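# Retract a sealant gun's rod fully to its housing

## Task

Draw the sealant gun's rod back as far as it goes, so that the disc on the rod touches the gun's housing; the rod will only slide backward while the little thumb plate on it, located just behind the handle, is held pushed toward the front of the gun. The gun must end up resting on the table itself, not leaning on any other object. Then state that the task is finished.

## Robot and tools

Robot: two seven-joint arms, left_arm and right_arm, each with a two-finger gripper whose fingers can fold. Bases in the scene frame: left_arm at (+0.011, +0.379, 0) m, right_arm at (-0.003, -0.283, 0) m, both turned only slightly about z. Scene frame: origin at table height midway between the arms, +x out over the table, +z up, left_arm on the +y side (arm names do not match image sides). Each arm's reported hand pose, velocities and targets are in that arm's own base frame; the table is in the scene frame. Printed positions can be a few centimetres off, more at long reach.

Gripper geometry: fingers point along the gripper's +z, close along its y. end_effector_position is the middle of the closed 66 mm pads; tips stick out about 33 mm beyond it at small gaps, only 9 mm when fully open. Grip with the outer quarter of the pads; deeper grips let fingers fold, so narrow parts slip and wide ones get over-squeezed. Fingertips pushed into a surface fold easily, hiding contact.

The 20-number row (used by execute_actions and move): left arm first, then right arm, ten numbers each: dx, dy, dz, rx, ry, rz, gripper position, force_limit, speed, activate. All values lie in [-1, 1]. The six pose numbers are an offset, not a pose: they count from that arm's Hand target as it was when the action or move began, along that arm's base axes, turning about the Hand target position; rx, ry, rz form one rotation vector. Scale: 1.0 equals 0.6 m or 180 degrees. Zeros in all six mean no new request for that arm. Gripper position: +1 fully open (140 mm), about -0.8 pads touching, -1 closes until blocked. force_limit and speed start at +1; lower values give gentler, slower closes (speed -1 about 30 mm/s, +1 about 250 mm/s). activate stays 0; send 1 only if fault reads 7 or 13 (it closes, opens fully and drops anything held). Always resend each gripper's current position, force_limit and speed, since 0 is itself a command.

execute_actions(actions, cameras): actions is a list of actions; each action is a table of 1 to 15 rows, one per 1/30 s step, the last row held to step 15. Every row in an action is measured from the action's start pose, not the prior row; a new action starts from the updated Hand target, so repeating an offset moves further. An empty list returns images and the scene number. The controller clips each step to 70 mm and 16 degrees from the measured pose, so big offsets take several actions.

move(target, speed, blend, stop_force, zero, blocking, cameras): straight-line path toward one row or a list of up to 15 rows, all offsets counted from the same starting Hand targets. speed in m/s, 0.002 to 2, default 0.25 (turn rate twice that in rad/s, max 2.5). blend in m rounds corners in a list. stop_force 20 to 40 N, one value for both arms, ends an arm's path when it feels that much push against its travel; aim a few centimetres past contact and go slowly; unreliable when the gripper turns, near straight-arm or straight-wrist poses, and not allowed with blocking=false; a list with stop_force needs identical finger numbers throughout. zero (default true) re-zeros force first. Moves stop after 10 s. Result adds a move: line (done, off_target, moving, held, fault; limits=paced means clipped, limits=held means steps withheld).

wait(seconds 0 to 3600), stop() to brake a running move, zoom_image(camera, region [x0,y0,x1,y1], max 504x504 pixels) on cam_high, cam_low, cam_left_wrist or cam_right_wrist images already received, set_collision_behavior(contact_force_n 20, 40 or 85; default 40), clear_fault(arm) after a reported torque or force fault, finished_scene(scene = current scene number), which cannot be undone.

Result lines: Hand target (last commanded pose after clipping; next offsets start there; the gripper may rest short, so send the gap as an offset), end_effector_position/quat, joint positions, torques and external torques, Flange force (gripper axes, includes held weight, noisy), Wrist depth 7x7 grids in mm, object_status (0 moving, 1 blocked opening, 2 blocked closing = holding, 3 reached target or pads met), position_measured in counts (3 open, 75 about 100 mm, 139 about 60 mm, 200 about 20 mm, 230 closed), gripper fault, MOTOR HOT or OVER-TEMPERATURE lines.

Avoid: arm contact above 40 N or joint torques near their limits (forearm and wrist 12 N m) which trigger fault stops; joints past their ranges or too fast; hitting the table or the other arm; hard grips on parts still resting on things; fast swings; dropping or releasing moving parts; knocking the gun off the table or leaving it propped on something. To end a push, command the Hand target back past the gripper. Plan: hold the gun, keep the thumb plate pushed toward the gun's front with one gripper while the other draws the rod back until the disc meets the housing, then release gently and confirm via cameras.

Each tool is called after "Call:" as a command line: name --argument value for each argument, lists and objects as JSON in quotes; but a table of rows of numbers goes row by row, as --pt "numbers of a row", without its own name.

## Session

Call:
execute_actions --actions '[]'

Call:
zoom_image --camera "cam_high" --region '[200, 150, 672, 504]'

Scene clock: 0.00 s.
left_arm: end_effector_position=(+0.5169, +0.0615, +0.1114) position_measured=3 object_status=3 fault=0 end_effector_quat_wxyz=(-0.070, +0.120, +0.937, +0.321) | right_arm: end_effector_position=(+0.6050, +0.0334, +0.3861) position_measured=3 object_status=3 fault=0 end_effector_quat_wxyz=(+0.413, -0.471, +0.775, +0.086)
Joint positions: left_arm=[-0.144 0.231 -0.058 -2.157 0.741 2.032 1.161] | right_arm=[-0.141 -0.302 -0.046 -2.272 0.959 2.308 -0.262]
Joint velocities: within noise
Joint torques (N m): no reading
External joint torques (N m): no reading
Flange force (N): no reading
Wrist depth (mm): cam_left_wrist=[- - - 268 - - 1269 / - - 244 262 - 401 - / - - - 264 - - - / - 134 - - - 140 125 / - 120 - - - 448 108 / - - - - - - - / 204 218 - 306 - - -] | cam_right_wrist=[1840 1720 565 566 - - - / 2119 2101 2029 654 - - 552 / - 2198 2637 - 816 730 - / - 130 2967 2239 946 - 136 / - 114 3083 2101 2282 2525 111 / - 2895 - - - - 440 / - - - - 2422 1930 409]
Hand target: left_arm +0.5170, +0.0615, +0.1114; -0.070, +0.120, +0.937, +0.321 | right_arm +0.6050, +0.0334, +0.3861; +0.413, -0.471, +0.775, +0.086
Tool commands: left_gripper/position=+1.0 left_gripper/force_limit=+1.0 left_gripper/speed=+1.0 left_gripper/activate=+0.0 right_gripper/position=+1.0 right_gripper/force_limit=+1.0 right_gripper/speed=+1.0 right_gripper/activate=+0.0

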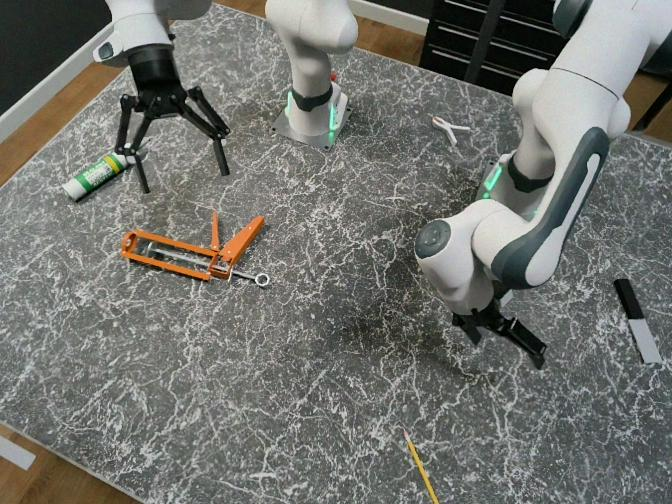

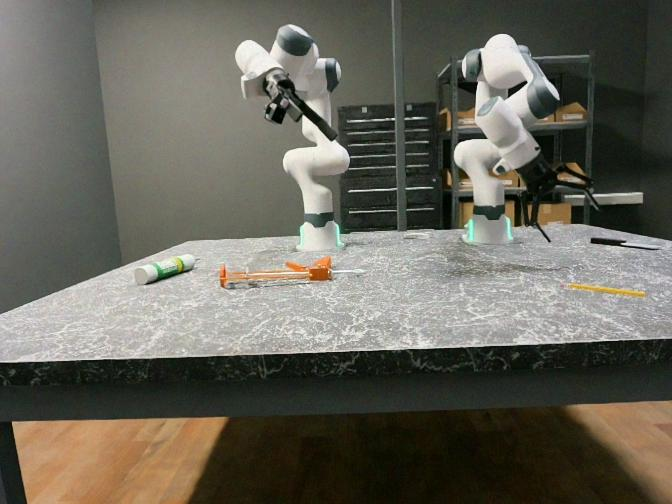

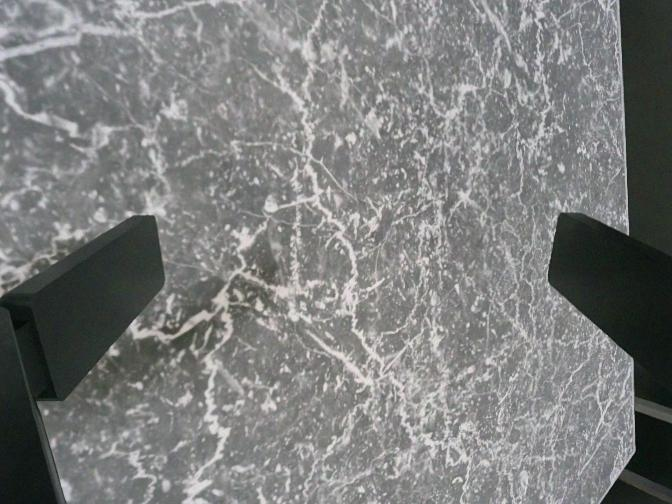

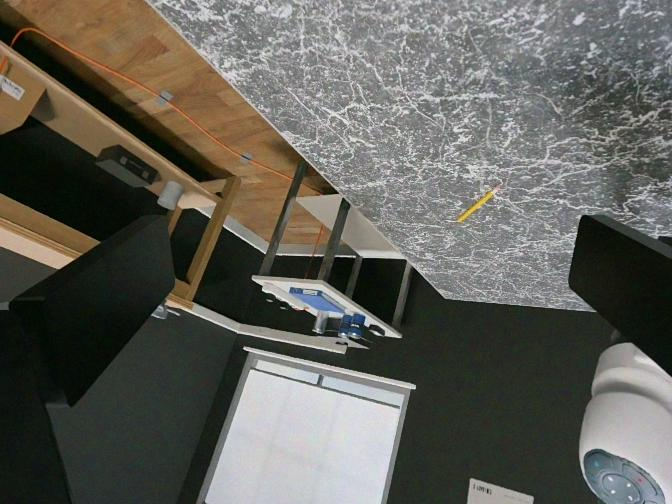

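Scaled by 1.068 from the camera's image (finer frame: 960x720).

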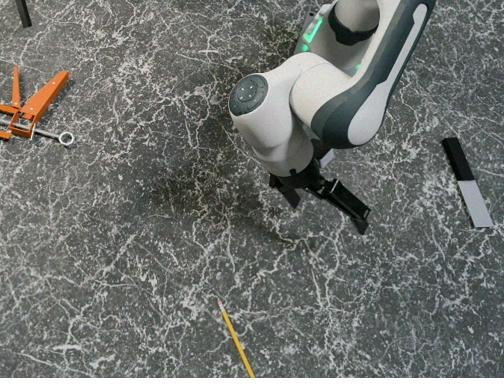

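Call:
move --target '[-0.07,-0.8525,0.1477,-0.2466,-0.0664,0.6302,-0.05,1,1,0, -0.1467,-0.3223,-0.2535,-0.1748,0.1304,0.1775,-0.8,1,1,0]' --speed 0.45 --cameras '["all"]'

Call:
set_collision_behavior --contact_force_n 85

Scene clock: 40.13 s.
left_arm: end_effector_position=(+0.4742, -0.4501, +0.1995) position_measured=135 object_status=3 fault=0 end_effector_quat_wxyz=(+0.177, +0.707, -0.658, +0.190) | right_arm: end_effector_position=(+0.5185, -0.1588, +0.2345) position_measured=229 object_status=3 fault=0 end_effector_quat_wxyz=(-0.074, +0.726, -0.680, -0.075)
Joint positions: left_arm=[-0.477 0.11 -0.167 -2.131 -0.647 2.494 -0.237] | right_arm=[-0.24 0.05 -0.161 -1.962 0.21 1.914 -0.546]
Joint velocities: left_arm=[-0.001 0.002 0 0 0.001 0 -0.006] | right_arm=[within noise]
Joint torques (N m): left_arm=[0.39 -33.33 -0.82 24.63 1.22 2.76 -0.14] | right_arm=[0.12 -31.99 -0.18 23.46 0.33 2.27 -0.15]
External joint torques (N m): left_arm=[0.54 1.5 -0.2 1.18 0.48 0.21 -0.16] | right_arm=[0.26 2.13 0.16 -1.19 -0.64 -0.06 -0.14]
Flange force (N): left_arm=[4.4 -6.8 3.5] | right_arm=[1.4 -1.5 3.1]
Wrist depth (mm): cam_left_wrist=[- - 371 359 386 - - / - - 353 352 339 377 - / 377 364 334 - 360 361 - / - 359 121 - 148 - - / - 91 89 - - 82 89 / - - 333 329 - - 77 / - - - - - - -] | cam_right_wrist=[- - 317 - 325 - - / - 357 322 - - - - / - - 366 - 377 380 - / 431 445 - 115 106 - 420 / 486 457 81 - - - - / - - - - - - - / - - - - - - -]
Hand target: left_arm +0.4750, -0.4500, +0.2000; +0.176, +0.709, -0.656, +0.190 | right_arm +0.5170, -0.1600, +0.2340; -0.071, +0.727, -0.678, -0.076
Off the commanded pose: left_arm 0.001 m, 0 deg | right_arm 0.002 m, 0 deg.
move: done; limits=paced

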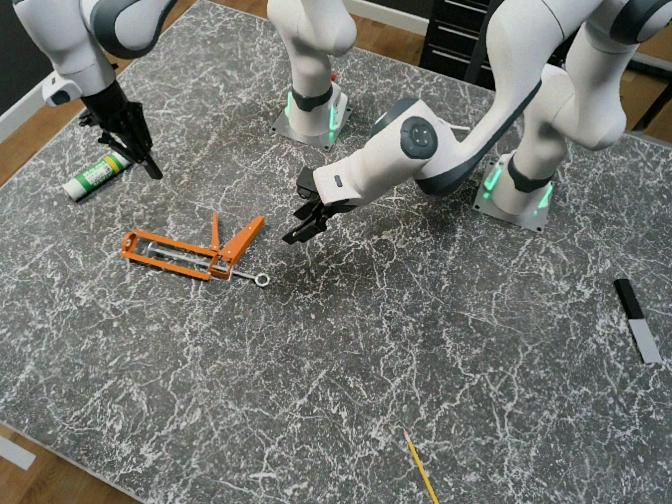

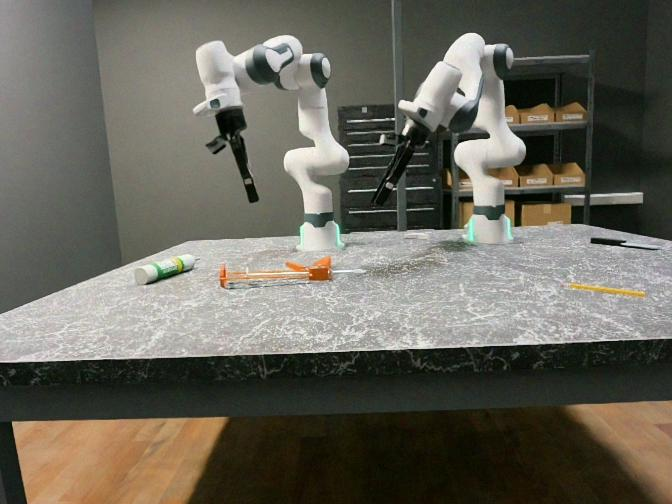

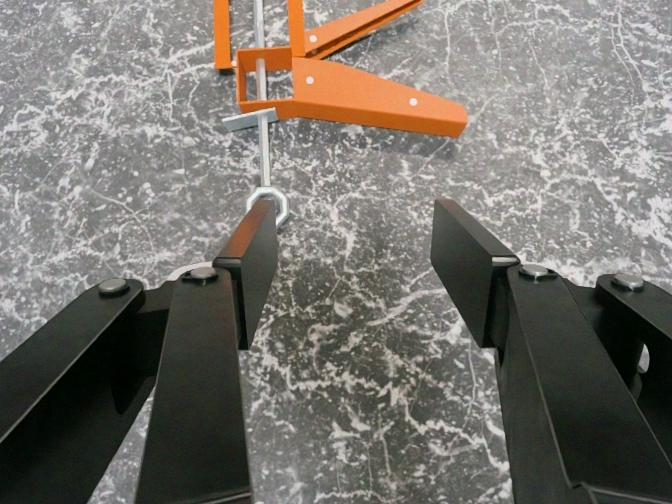

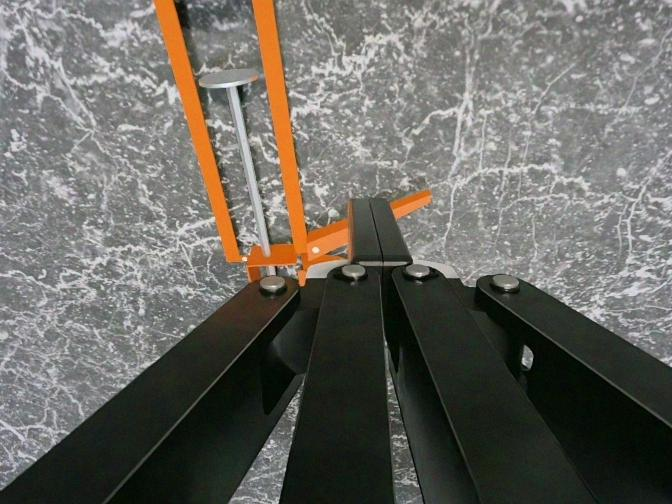

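Set on each arm: contact force limit 85 N; load limits (N m) waist: 85, shoulder: 85, upper arm roll: 85, elbow: 85, forearm roll: 11, wrist pitch: 11, wrist roll: 11.

Call:
move --target '[0.1057,-0.028,-0.179,0,0,0.0167,-0.05,0,1,0, 0.1887,0.305,-0.1233,0,0,0.0167,-0.8,1,1,0]' --speed 0.3 --cameras '["all"]'

Scene clock: 70.63 s.
left_arm: end_effector_position=(+0.5371, -0.4667, +0.0929) position_measured=135 object_status=3 fault=0 end_effector_quat_wxyz=(+0.171, +0.726, -0.637, +0.193) | right_arm: end_effector_position=(+0.6287, +0.0225, +0.1604) position_measured=229 object_status=3 fault=0 end_effector_quat_wxyz=(-0.068, +0.747, -0.656, -0.078)
Joint positions: left_arm=[-0.469 0.433 -0.173 -1.962 -0.697 2.653 -0.164] | right_arm=[-0.029 0.329 -0.026 -1.785 0.242 2.062 -0.302]
Joint velocities: left_arm=[within noise] | right_arm=[0.001 -0.001 0 -0.001 0.001 0.001 0.005]
Joint torques (N m): left_arm=[1.02 -41.04 -2.72 23.27 0.39 2.66 0.25] | right_arm=[0.98 -40.51 -0.09 23.16 0.94 2.71 0.18]
External joint torques (N m): left_arm=[0.91 2.11 -1 1.63 -0.51 0.19 0.24] | right_arm=[0.94 2.5 -0.21 -1.04 0.1 0.31 0.18]
Flange force (N): left_arm=[0.9 -7.5 7.6] | right_arm=[0.0 -2.6 4.4]
Wrist depth (mm): cam_left_wrist=[- 269 - 249 242 239 233 / - - 259 258 264 259 246 / 258 255 257 254 - 256 - / 250 - 121 - 133 103 - / - 91 89 - - 82 89 / - - - - - - 77 / - - - 224 226 - -] | cam_right_wrist=[- 252 - 236 - 235 224 / - - - - 256 253 - / - - - - 291 263 266 / - - 340 105 107 331 - / 389 - 81 - - - - / - - - - - - - / - - - - - - -]
Hand target: left_arm +0.5384, -0.4668, +0.0926; +0.171, +0.726, -0.638, +0.195 | right_arm +0.6302, +0.0230, +0.1600; -0.069, +0.745, -0.659, -0.078
Off the commanded pose: left_arm 0.001 m, 0 deg | right_arm 0.002 m, 0 deg.
move: done

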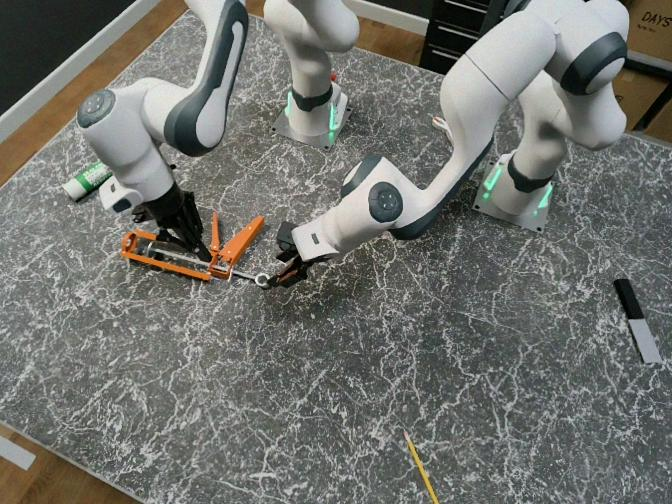

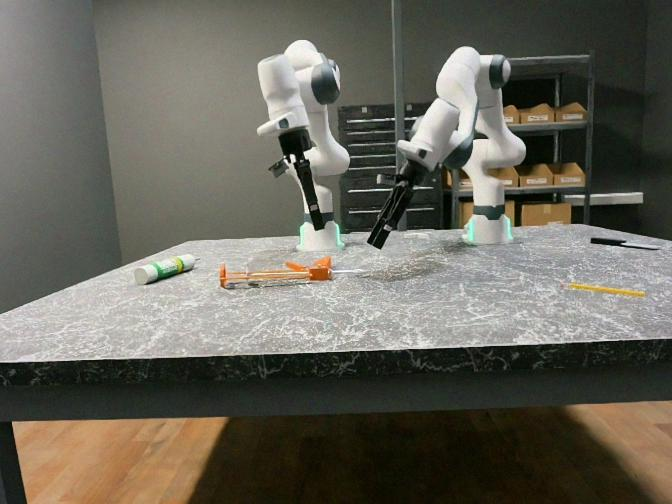

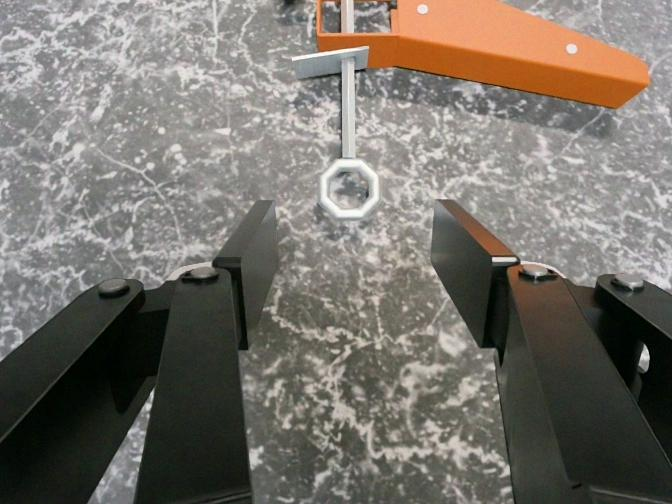

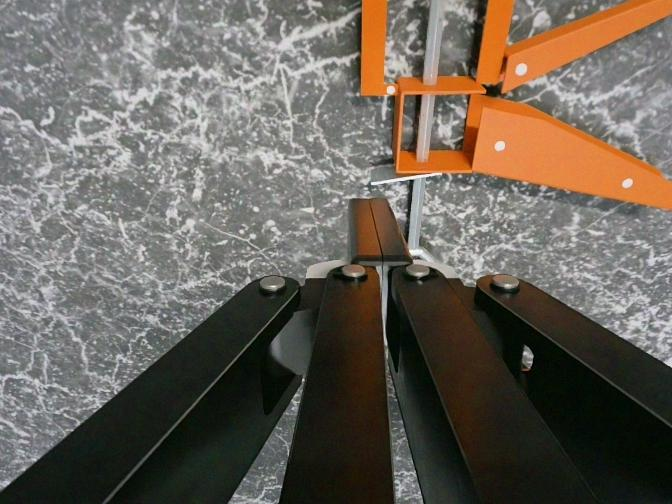

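Call:
zoom_image --camera "cam_right_wrist" --region '[340, 60, 500, 270]'

Call:
move --target '[0.008,-0.0573,-0.0977,0,0,0,-0.05,0,1,0, 0,0,0,0,0,0,-0.8,1,1,0]' --speed 0.15 --cameras '["cam_left_wrist"]'

Scaled by 2.400 from the camera's image (finer frame: 960x720).

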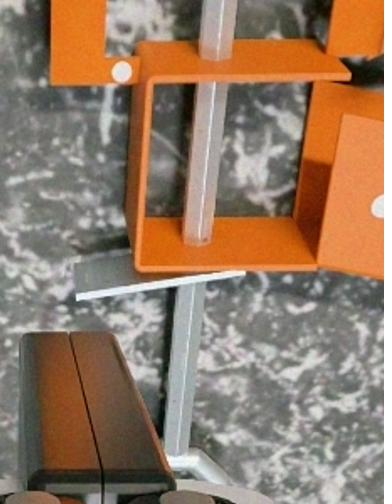

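Scene clock: 85.63 s.
left_arm: end_effector_position=(+0.5424, -0.5003, +0.0341) position_measured=135 object_status=3 fault=0 end_effector_quat_wxyz=(+0.172, +0.727, -0.636, +0.193) | right_arm: end_effector_position=(+0.6287, +0.0225, +0.1604) position_measured=229 object_status=3 fault=0 end_effector_quat_wxyz=(-0.068, +0.747, -0.657, -0.078)
Joint positions: left_arm=[-0.5 0.606 -0.194 -1.856 -0.708 2.737 -0.156] | right_arm=[-0.029 0.329 -0.026 -1.785 0.242 2.062 -0.3]
Joint velocities: left_arm=[0 -0.001 0.001 0 -0.001 0.005 -0.001] | right_arm=[within noise]
Joint torques (N m): left_arm=[0.6 -44.89 -3.65 22.35 0.97 2.62 0.23] | right_arm=[0.54 -40.53 0.37 23.11 0.82 2.72 0.26]
External joint torques (N m): left_arm=[0.46 1.66 -0.98 1.73 -0.02 0.19 0.22] | right_arm=[0.5 2.52 0.26 -1.09 -0.02 0.32 0.26]
Flange force (N): left_arm=[1.6 -6.7 7.6] | right_arm=[0.1 -2.5 4.5]
Wrist depth (mm): cam_left_wrist=[- - - 186 188 177 175 / - - 202 204 204 202 198 / - - - 180 - - 196 / - 187 120 185 170 - 190 / - 91 89 - - 82 89 / - - - - 176 - 77 / - - - - - - -] | cam_right_wrist=[- 255 255 252 - 236 228 / - - - - 268 252 - / 308 - - - 291 264 269 / - - - 105 110 - - / - - 81 - - - - / - - - - - - - / - - - - - - -]
Hand target: left_arm +0.5432, -0.5011, +0.0340; +0.171, +0.726, -0.638, +0.195 | right_arm +0.6302, +0.0230, +0.1600; -0.069, +0.745, -0.659, -0.078
Off the commanded pose: left_arm 0.001 m, 0 deg | right_arm 0.002 m, 0 deg.
move: done

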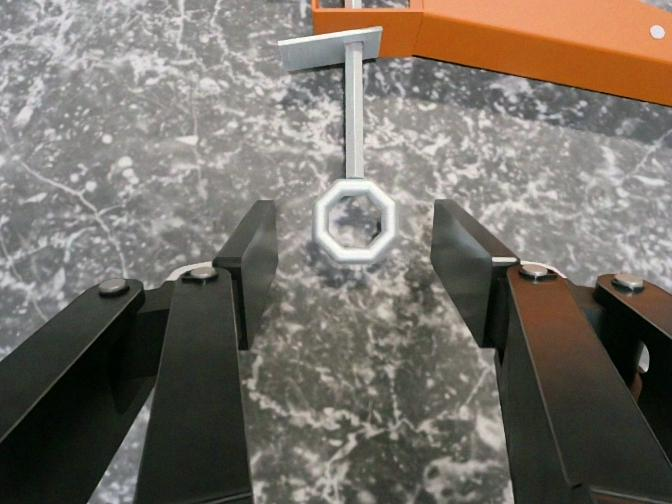

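Call:
move --pt "0.0011 -0.0083 -0.0125 0 0 0 -0.05 0 -1 0 -0.0283 0.0847 -0.05 0 0 0 -0.8 1 1 0" --pt "0.0011 -0.0083 -0.0125 0 0 0 -1 0 -1 0 -0.0283 0.0847 -0.1943 0 0 0 -0.8 1 1 0" --speed '[0.1,0.08]' --cameras '["cam_left_wrist","cam_right_wrist","cam_high"]'

Call:
zoom_image --camera "cam_left_wrist" --region '[240, 0, 440, 200]'

Call:
zoom_image --camera "cam_right_wrist" --region '[320, 60, 520, 270]'

Scene clock: 108.83 s.
left_arm: end_effector_position=(+0.5438, -0.5051, +0.0270) position_measured=178 object_status=0 fault=0 end_effector_quat_wxyz=(+0.172, +0.727, -0.636, +0.194) | right_arm: end_effector_position=(+0.6124, +0.0739, +0.0437) position_measured=229 object_status=3 fault=0 end_effector_quat_wxyz=(-0.068, +0.744, -0.660, -0.079)
Joint positions: left_arm=[-0.505 0.63 -0.196 -1.838 -0.708 2.747 -0.156] | right_arm=[0.023 0.446 0.02 -1.937 0.279 2.344 -0.279]
Joint torques (N m): left_arm=[-0.02 -44.68 -3.9 22.14 1.22 2.62 0.16] | right_arm=[-0.08 -42.29 1.19 20.67 0.37 2.72 -0.12]
External joint torques (N m): left_arm=[-0.17 2.63 -1.1 1.45 0.21 0.15 0.14] | right_arm=[-0.13 1.81 0.48 -1.24 -0.13 0.31 -0.11]
Flange force (N): left_arm=[2.9 -7.4 10.0] | right_arm=[0.6 1.1 4.0]
Wrist depth (mm): cam_left_wrist=[- - 130 175 177 170 168 / - 204 153 172 - - 184 / 186 - - 167 - - - / - - 109 163 131 - - / - 84 89 - - 94 - / - 71 - 171 - - 77 / - - - - - - -] | cam_right_wrist=[- 152 153 - 134 150 125 / 163 - 168 171 148 154 132 / - - 181 177 153 145 142 / - - 201 116 110 - 197 / - - 81 - - - - / - - - - - - - / - - - - - - -]
Hand target: left_arm +0.5438, -0.5061, +0.0265; +0.171, +0.726, -0.638, +0.195 | right_arm +0.6132, +0.0738, +0.0434; -0.069, +0.745, -0.659, -0.078
Off the commanded pose: left_arm 0.001 m, 0 deg | right_arm 0.001 m, 0 deg.
move: done
Images, in order (width x height): cam_high 672x504, cam_left_wrist 672x504, cam_right_wrist 672x504.

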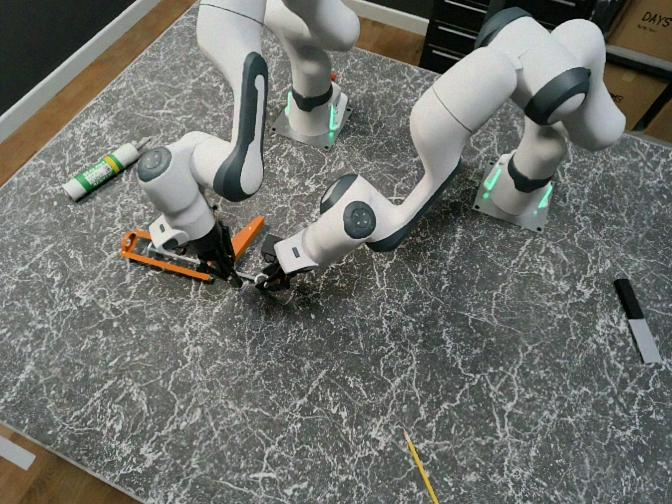

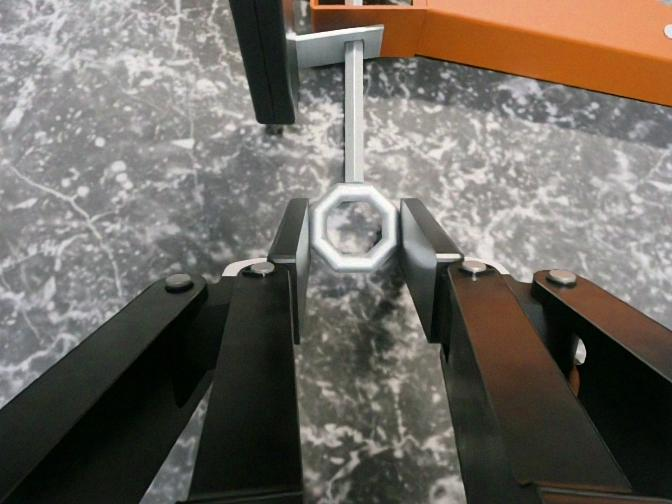

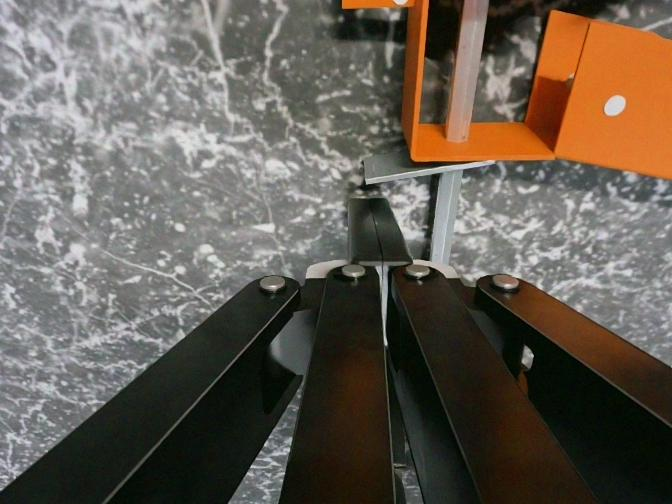

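Scaled by 2.520 from the camera's image (finer frame: 960x720).

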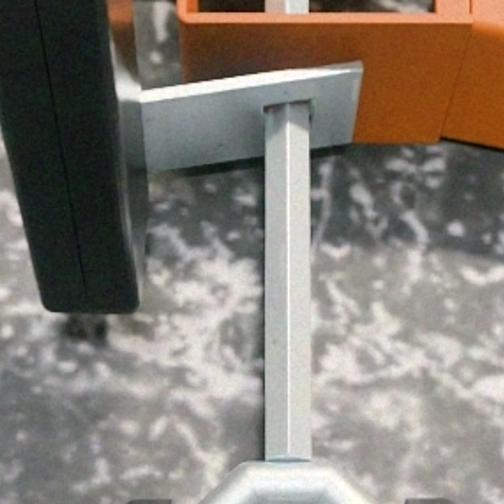

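Scaled by 2.400 from the camera's image (finer frame: 960x720).

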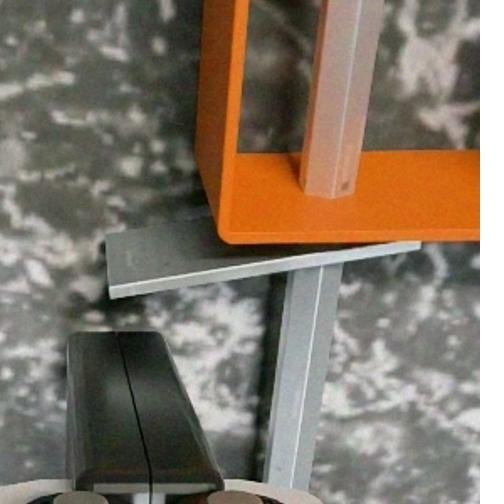

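Call:
move --target '[0,0,0,0,0,0,-1,0,-1,0, 0.0053,-0.0396,0,0,0,0,-0.8,1,1,0]' --speed 0.04 --cameras '["cam_left_wrist","cam_right_wrist"]'

Call:
zoom_image --camera "cam_left_wrist" --region '[240, 0, 440, 200]'

Call:
zoom_image --camera "cam_right_wrist" --region '[320, 60, 520, 270]'

Scene clock: 114.23 s.
left_arm: end_effector_position=(+0.5425, -0.5084, +0.0274) position_measured=178 object_status=2 fault=0 end_effector_quat_wxyz=(+0.172, +0.726, -0.637, +0.195) | right_arm: end_effector_position=(+0.6134, +0.0624, +0.0445) position_measured=229 object_status=3 fault=0 end_effector_quat_wxyz=(-0.070, +0.747, -0.655, -0.082)
Joint positions: left_arm=[-0.507 0.632 -0.2 -1.837 -0.708 2.751 -0.156] | right_arm=[-0.007 0.45 0.029 -1.926 0.28 2.328 -0.309]
Joint velocities: left_arm=[within noise] | right_arm=[0 -0.001 0.001 0.001 -0.001 -0.001 -0.005]
Joint torques (N m): left_arm=[2.24 -46.32 -2.08 20.8 1.35 2.15 0.15] | right_arm=[-5.08 -41.19 -4.1 21.51 -0.81 3.77 -0.22]
External joint torques (N m): left_arm=[2.14 1.16 0.84 0 0.32 -0.32 0.14] | right_arm=[-5.15 2.92 -4.95 -0.37 -1.33 1.4 -0.21]
Flange force (N): left_arm=[-2.1 -4.3 1.3] | right_arm=[9.8 -3.6 4.9]
Wrist depth (mm): cam_left_wrist=[- 202 139 175 179 170 169 / - - 193 - - - 182 / - - - 170 188 - 183 / - 179 104 166 131 - 180 / - 84 89 - - 94 176 / - 71 - 171 - - 77 / - - - - - - -] | cam_right_wrist=[156 - - 132 132 140 129 / 167 169 - - 140 161 132 / - - - - 155 154 143 / - - - 107 107 - 202 / - - 81 - - - - / - - - - - - - / - - - - - - -]
Hand target: left_arm +0.5438, -0.5061, +0.0265; +0.171, +0.726, -0.638, +0.195 | right_arm +0.6164, +0.0500, +0.0434; -0.069, +0.745, -0.659, -0.078
Off the commanded pose: left_arm 0.003 m, 0 deg | right_arm 0.013 m, 1 deg.
move: off_target (right_arm)

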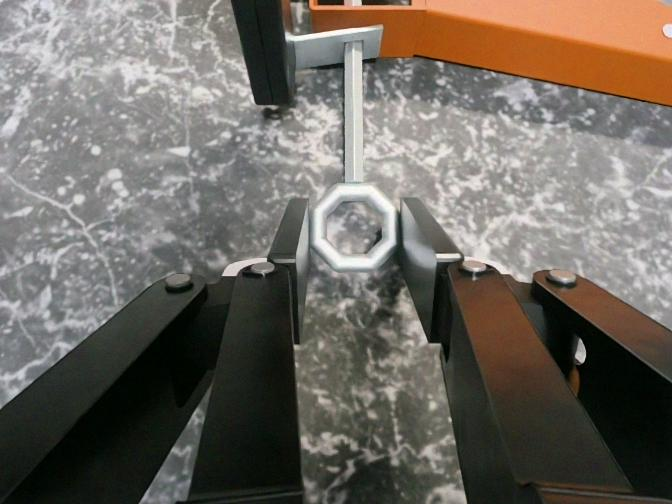

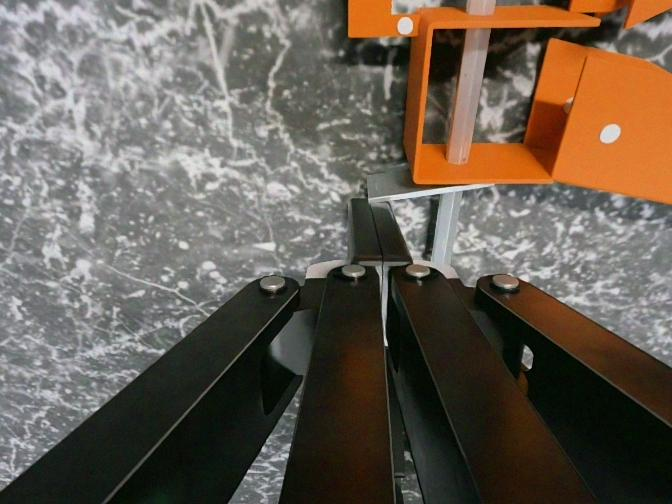

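Scaled by 2.520 from the camera's image (finer frame: 960x720).

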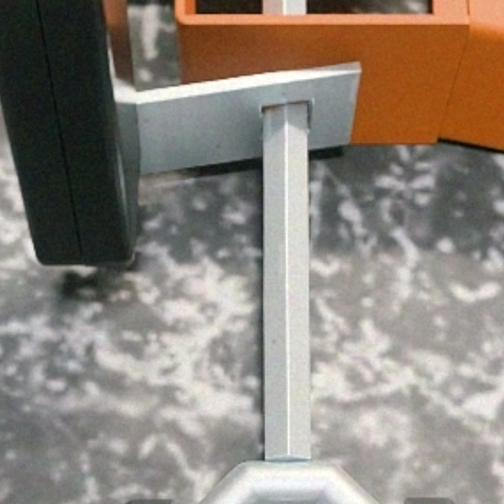

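Scaled by 2.400 from the camera's image (finer frame: 960x720).

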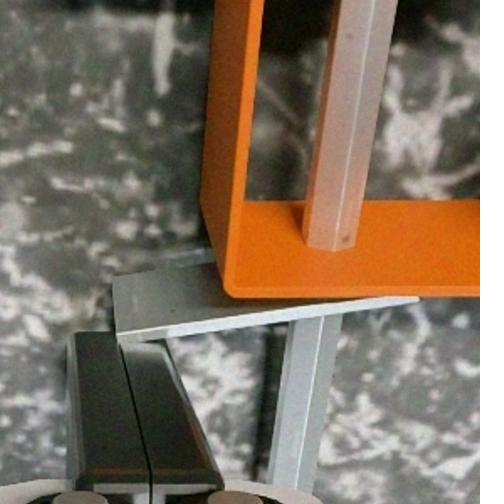

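Call:
move --pt "0 0 0 0 0 0 -1 0 -1 0 0.0031 -0.0231 0 0 0 0 -0.8 1 1 0" --pt "-0.0045 0.033 0 0 0 0 -1 0 -1 0 0.0031 -0.0231 0 0 0 0 -0.8 1 1 0" --speed '[0.04,0.04]' --blend '[0.003,0]' --cameras '["cam_left_wrist","cam_right_wrist"]'

Call:
zoom_image --camera "cam_left_wrist" --region '[240, 0, 440, 200]'

Scene clock: 118.93 s.
left_arm: end_effector_position=(+0.5364, -0.4973, +0.0282) position_measured=178 object_status=2 fault=0 end_effector_quat_wxyz=(+0.175, +0.724, -0.638, +0.196) | right_arm: end_effector_position=(+0.6094, +0.0622, +0.0451) position_measured=229 object_status=3 fault=0 end_effector_quat_wxyz=(-0.069, +0.751, -0.650, -0.092)
Joint positions: left_arm=[-0.468 0.606 -0.232 -1.884 -0.723 2.765 -0.121] | right_arm=[-0.02 0.452 0.036 -1.919 0.285 2.303 -0.33]
Joint velocities: left_arm=[0.002 0.002 -0.001 0 -0.001 0.002 0.005] | right_arm=[within noise]
Joint torques (N m): left_arm=[5.72 -47.02 0.22 16.99 1.31 1.64 0.47] | right_arm=[-9.36 -40.14 -10.24 21.95 -2.37 6.12 -0.25]
External joint torques (N m): left_arm=[5.85 -0.82 3.8 -3.36 0.28 -0.74 0.46] | right_arm=[-9.27 4.28 -11.08 -0.07 -2.92 3.78 -0.24]
Flange force (N): left_arm=[-13.8 4.3 -13.2] | right_arm=[17.9 -4.8 8.4]
Wrist depth (mm): cam_left_wrist=[- 204 163 181 188 180 175 / - - - - - - - / - - - 170 - - - / 182 185 105 164 132 - - / - 83 89 175 - 94 - / - 71 - - - - 77 / - - - - - - -] | cam_right_wrist=[- - - - 131 127 129 / - - - - 139 164 132 / - - - - 156 158 146 / - 203 - 107 107 - - / - - 81 - - - - / - - - - - - - / - - - - - - -]
Hand target: left_arm +0.5411, -0.4863, +0.0265; +0.171, +0.726, -0.638, +0.195 | right_arm +0.6182, +0.0362, +0.0434; -0.069, +0.745, -0.659, -0.078
Off the commanded pose: left_arm 0.012 m, 0 deg | right_arm 0.027 m, 2 deg.
move: off_target (left_arm, right_arm)

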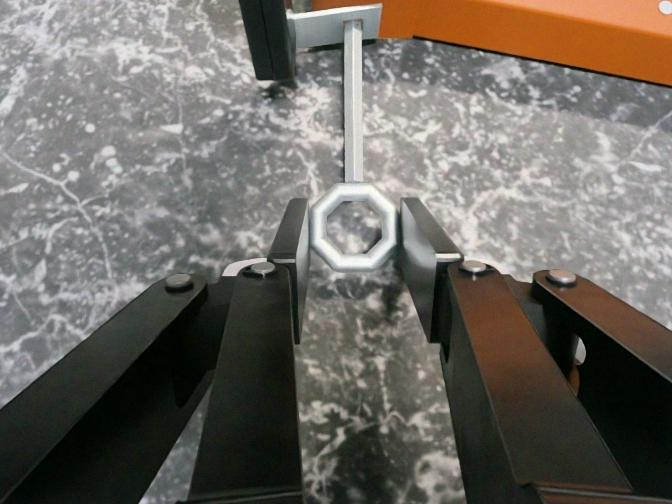

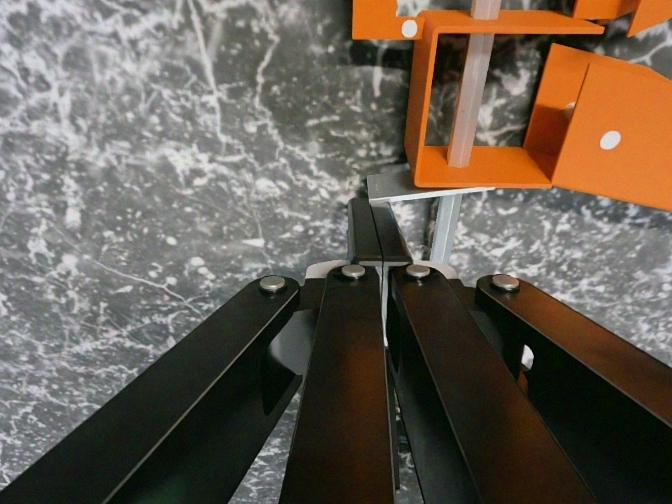

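Scaled by 2.520 from the camera's image (finer frame: 960x720).

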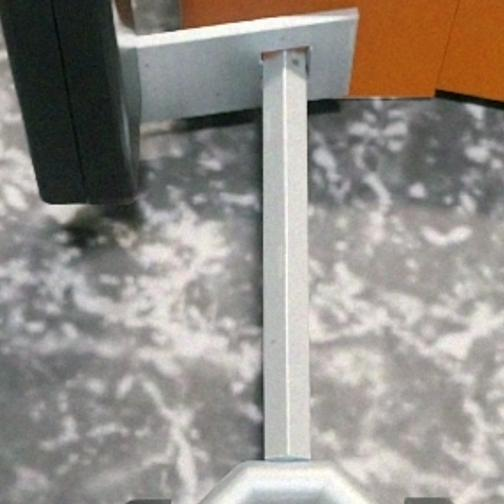

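Call:
move --target '[-0.0225,0.1652,0,0,0,0,-1,0,-1,0, 0,0,0,0,0,0,-0.8,1,1,0]' --speed 0.07 --cameras '["cam_left_wrist","cam_right_wrist","cam_high"]'

Scene clock: 123.93 s.
left_arm: end_effector_position=(+0.5216, -0.4018, +0.0293) position_measured=178 object_status=2 fault=0 end_effector_quat_wxyz=(+0.177, +0.723, -0.639, +0.194) | right_arm: end_effector_position=(+0.6116, +0.0621, +0.0470) position_measured=229 object_status=3 fault=0 end_effector_quat_wxyz=(-0.071, +0.751, -0.650, -0.091)
Joint positions: left_arm=[-0.234 0.47 -0.348 -2.11 -0.818 2.769 0.095] | right_arm=[-0.015 0.451 0.03 -1.916 0.289 2.304 -0.333]
Joint velocities: left_arm=[0.001 0 0 0.001 0 0.001 0.005] | right_arm=[within noise]
Joint torques (N m): left_arm=[7 -40.44 1.17 14.96 1.21 2.23 0.59] | right_arm=[-9.08 -39.36 -10.37 21.06 -2.52 5.91 -0.21]
External joint torques (N m): left_arm=[6.98 -0.36 5.41 -3.82 0.27 0.16 0.57] | right_arm=[-9.17 5.09 -11.28 -1.01 -3.07 3.57 -0.21]
Flange force (N): left_arm=[-15.4 4.9 -12.3] | right_arm=[17.8 -3.5 9.5]
Wrist depth (mm): cam_left_wrist=[203 206 - 202 203 - 201 / 195 - - - - - - / - - - 170 188 - - / - - 103 165 131 - 182 / - 84 89 - - 94 176 / - 71 - - - - 77 / - - - - - - -] | cam_right_wrist=[- - - - 132 148 128 / - - - - 143 164 131 / 187 - - 181 157 157 143 / - - 211 121 134 207 - / - 225 81 - - - - / - - - - - - - / - - - - - - -]
Hand target: left_arm +0.5276, -0.3872, +0.0265; +0.171, +0.726, -0.638, +0.195 | right_arm +0.6182, +0.0362, +0.0434; -0.069, +0.745, -0.659, -0.078
Off the commanded pose: left_arm 0.016 m, 1 deg | right_arm 0.027 m, 2 deg.
move: off_target (left_arm)
Images, in order (width x height): cam_high 672x504, cam_left_wrist 672x504, cam_right_wrist 672x504.

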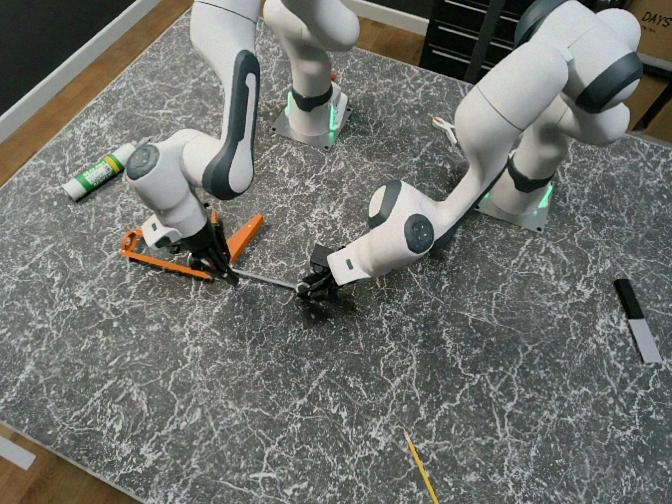

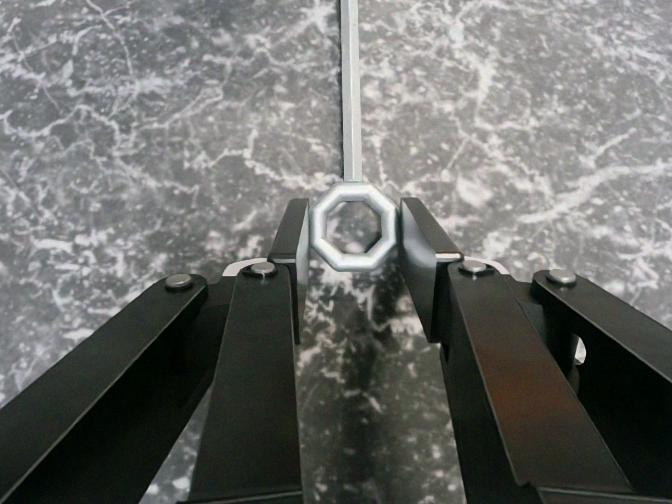

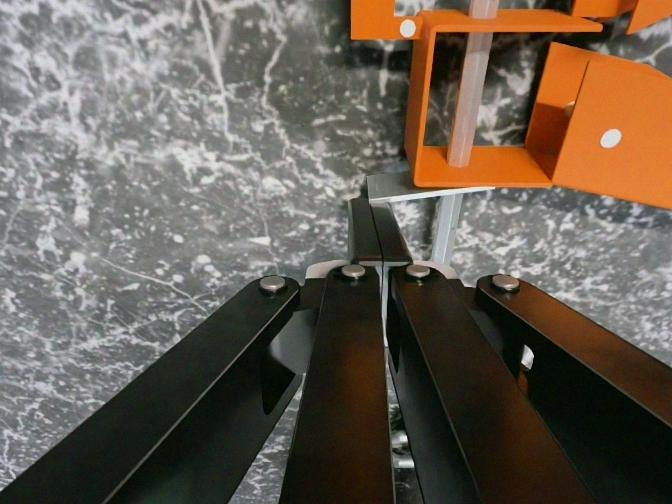

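Call:
move --target '[-0.0086,0.0628,0,0,0,0,-1,0,-1,0, 0,0,0,0,0,0,-0.8,1,1,0]' --speed 0.06 --cameras '["cam_left_wrist","cam_right_wrist","cam_high"]'

Call:
zoom_image --camera "cam_right_wrist" --region '[360, 0, 640, 200]'

Scene clock: 128.60 s.
left_arm: end_effector_position=(+0.5167, -0.3667, +0.0311) position_measured=178 object_status=2 fault=0 end_effector_quat_wxyz=(+0.178, +0.721, -0.640, +0.195) | right_arm: end_effector_position=(+0.6132, +0.0622, +0.0481) position_measured=229 object_status=3 fault=0 end_effector_quat_wxyz=(-0.072, +0.752, -0.650, -0.089)
Joint positions: left_arm=[-0.147 0.423 -0.38 -2.178 -0.853 2.754 0.177] | right_arm=[-0.012 0.45 0.028 -1.915 0.29 2.306 -0.334]
Joint velocities: left_arm=[-0.003 -0.001 0 0.002 0.001 -0.001 0.004] | right_arm=[within noise]
Joint torques (N m): left_arm=[7.77 -37.22 2.48 13.76 1.38 2.54 0.64] | right_arm=[-9.43 -38.88 -10.44 20.4 -2.53 5.55 -0.26]
External joint torques (N m): left_arm=[7.69 0.96 6.61 -4.74 0.49 0.58 0.63] | right_arm=[-9.43 5.49 -11.25 -1.67 -3.07 3.2 -0.25]
Flange force (N): left_arm=[-17.0 4.2 -10.1] | right_arm=[18.1 -2.2 9.6]
Wrist depth (mm): cam_left_wrist=[- 205 205 - - - - / - 196 197 - - - - / - 189 197 173 - - - / - 187 119 165 131 - - / - 84 89 - - 94 - / - 71 - 171 - - 77 / - - - - - - -] | cam_right_wrist=[- 155 153 - 131 148 129 / - - - - 142 159 131 / - - - 168 157 157 142 / - - - 121 110 - - / - - 81 - - - 223 / - - - - - - - / - - - - - - -]
Hand target: left_arm +0.5225, -0.3495, +0.0265; +0.171, +0.726, -0.638, +0.195 | right_arm +0.6182, +0.0362, +0.0434; -0.069, +0.745, -0.659, -0.078
Off the commanded pose: left_arm 0.019 m, 1 deg | right_arm 0.027 m, 2 deg.
move: off_target (left_arm)
Images, in order (width x height): cam_high 672x504, cam_left_wrist 672x504, cam_right_wrist 672x504.

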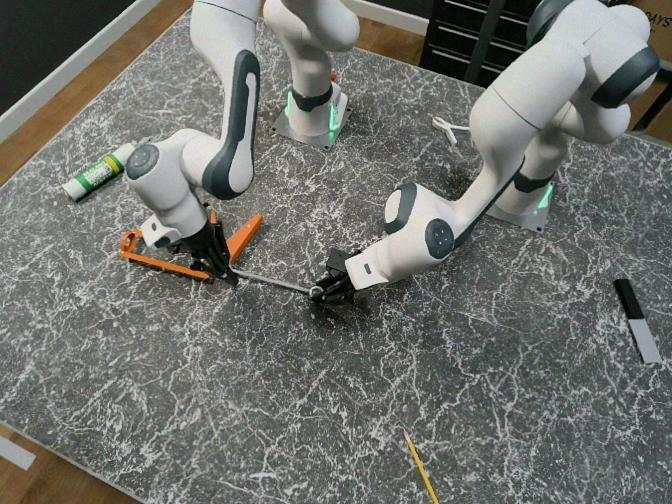

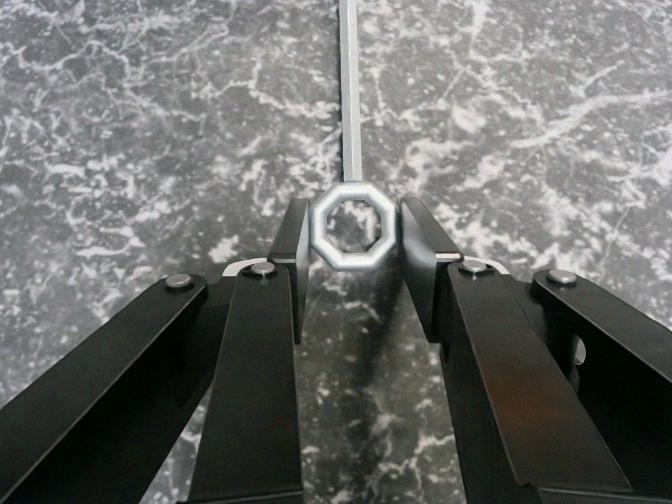

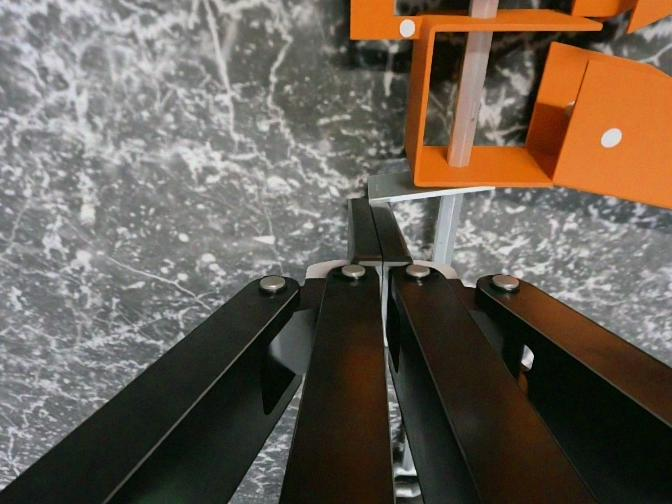

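Scaled by 1.800 from the camera's image (finer frame: 960x720).

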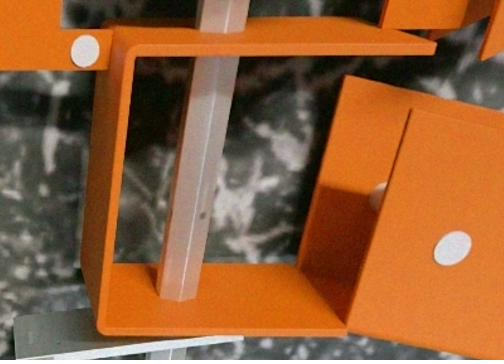

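Call:
move --target '[-0.0045,0.033,0,0,0,0,-1,0,-1,0, 0,0,0,0,0,0,-0.8,1,1,0]' --speed 0.05 --cameras '["cam_left_wrist","cam_right_wrist"]'

Call:
zoom_image --camera "cam_right_wrist" --region '[360, 0, 640, 200]'

Scene clock: 135.37 s.
left_arm: end_effector_position=(+0.5146, -0.3477, +0.0318) position_measured=178 object_status=2 fault=0 end_effector_quat_wxyz=(+0.178, +0.720, -0.641, +0.196) | right_arm: end_effector_position=(+0.6138, +0.0615, +0.0485) position_measured=229 object_status=3 fault=0 end_effector_quat_wxyz=(-0.072, +0.751, -0.650, -0.088)
Joint positions: left_arm=[-0.104 0.399 -0.393 -2.211 -0.87 2.744 0.222] | right_arm=[-0.011 0.45 0.026 -1.915 0.291 2.307 -0.334]
Joint velocities: left_arm=[0 0 0 -0.001 0 0.001 0.005] | right_arm=[within noise]
Joint torques (N m): left_arm=[7.88 -35.61 3.15 13.3 1.32 2.89 0.55] | right_arm=[-9.02 -38.51 -10.09 19.81 -2.49 5.03 -0.23]
External joint torques (N m): left_arm=[7.76 1.6 7.14 -5.04 0.46 0.98 0.53] | right_arm=[-8.95 5.79 -10.8 -2.22 -3.04 2.68 -0.23]
Flange force (N): left_arm=[-17.3 3.9 -8.1] | right_arm=[17.3 -1.5 9.4]
Wrist depth (mm): cam_left_wrist=[- 206 - - - - - / - - - - - 193 - / - - - 169 - - - / - - 103 166 131 - - / - 84 89 181 - 94 - / - 71 - - - - 77 / - - - - - - -] | cam_right_wrist=[- - - - 134 133 128 / - - - - 142 162 134 / - - - - 158 159 145 / - 208 - 107 111 202 - / - - 81 - - - - / - - - - - - - / - - - - - - -]
Hand target: left_arm +0.5198, -0.3297, +0.0265; +0.171, +0.726, -0.638, +0.195 | right_arm +0.6182, +0.0362, +0.0434; -0.069, +0.745, -0.659, -0.078
Off the commanded pose: left_arm 0.019 m, 1 deg | right_arm 0.026 m, 2 deg.
move: off_target (left_arm)

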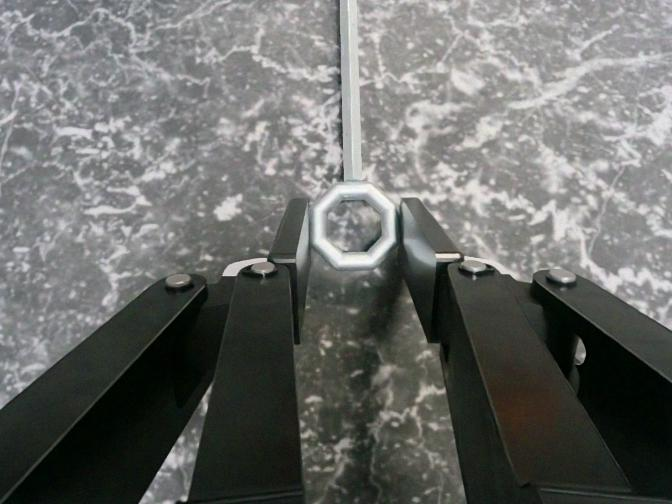

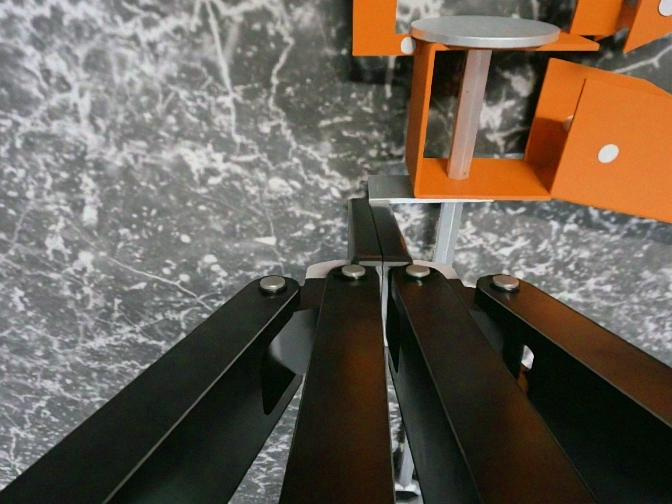

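Scaled by 1.800 from the camera's image (finer frame: 960x720).

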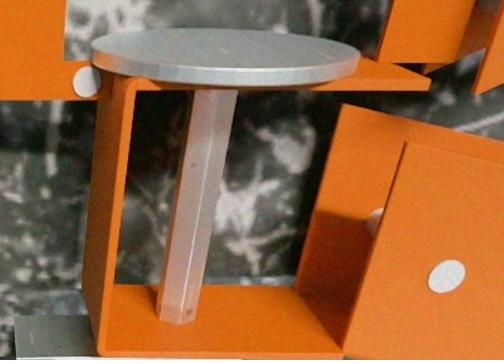

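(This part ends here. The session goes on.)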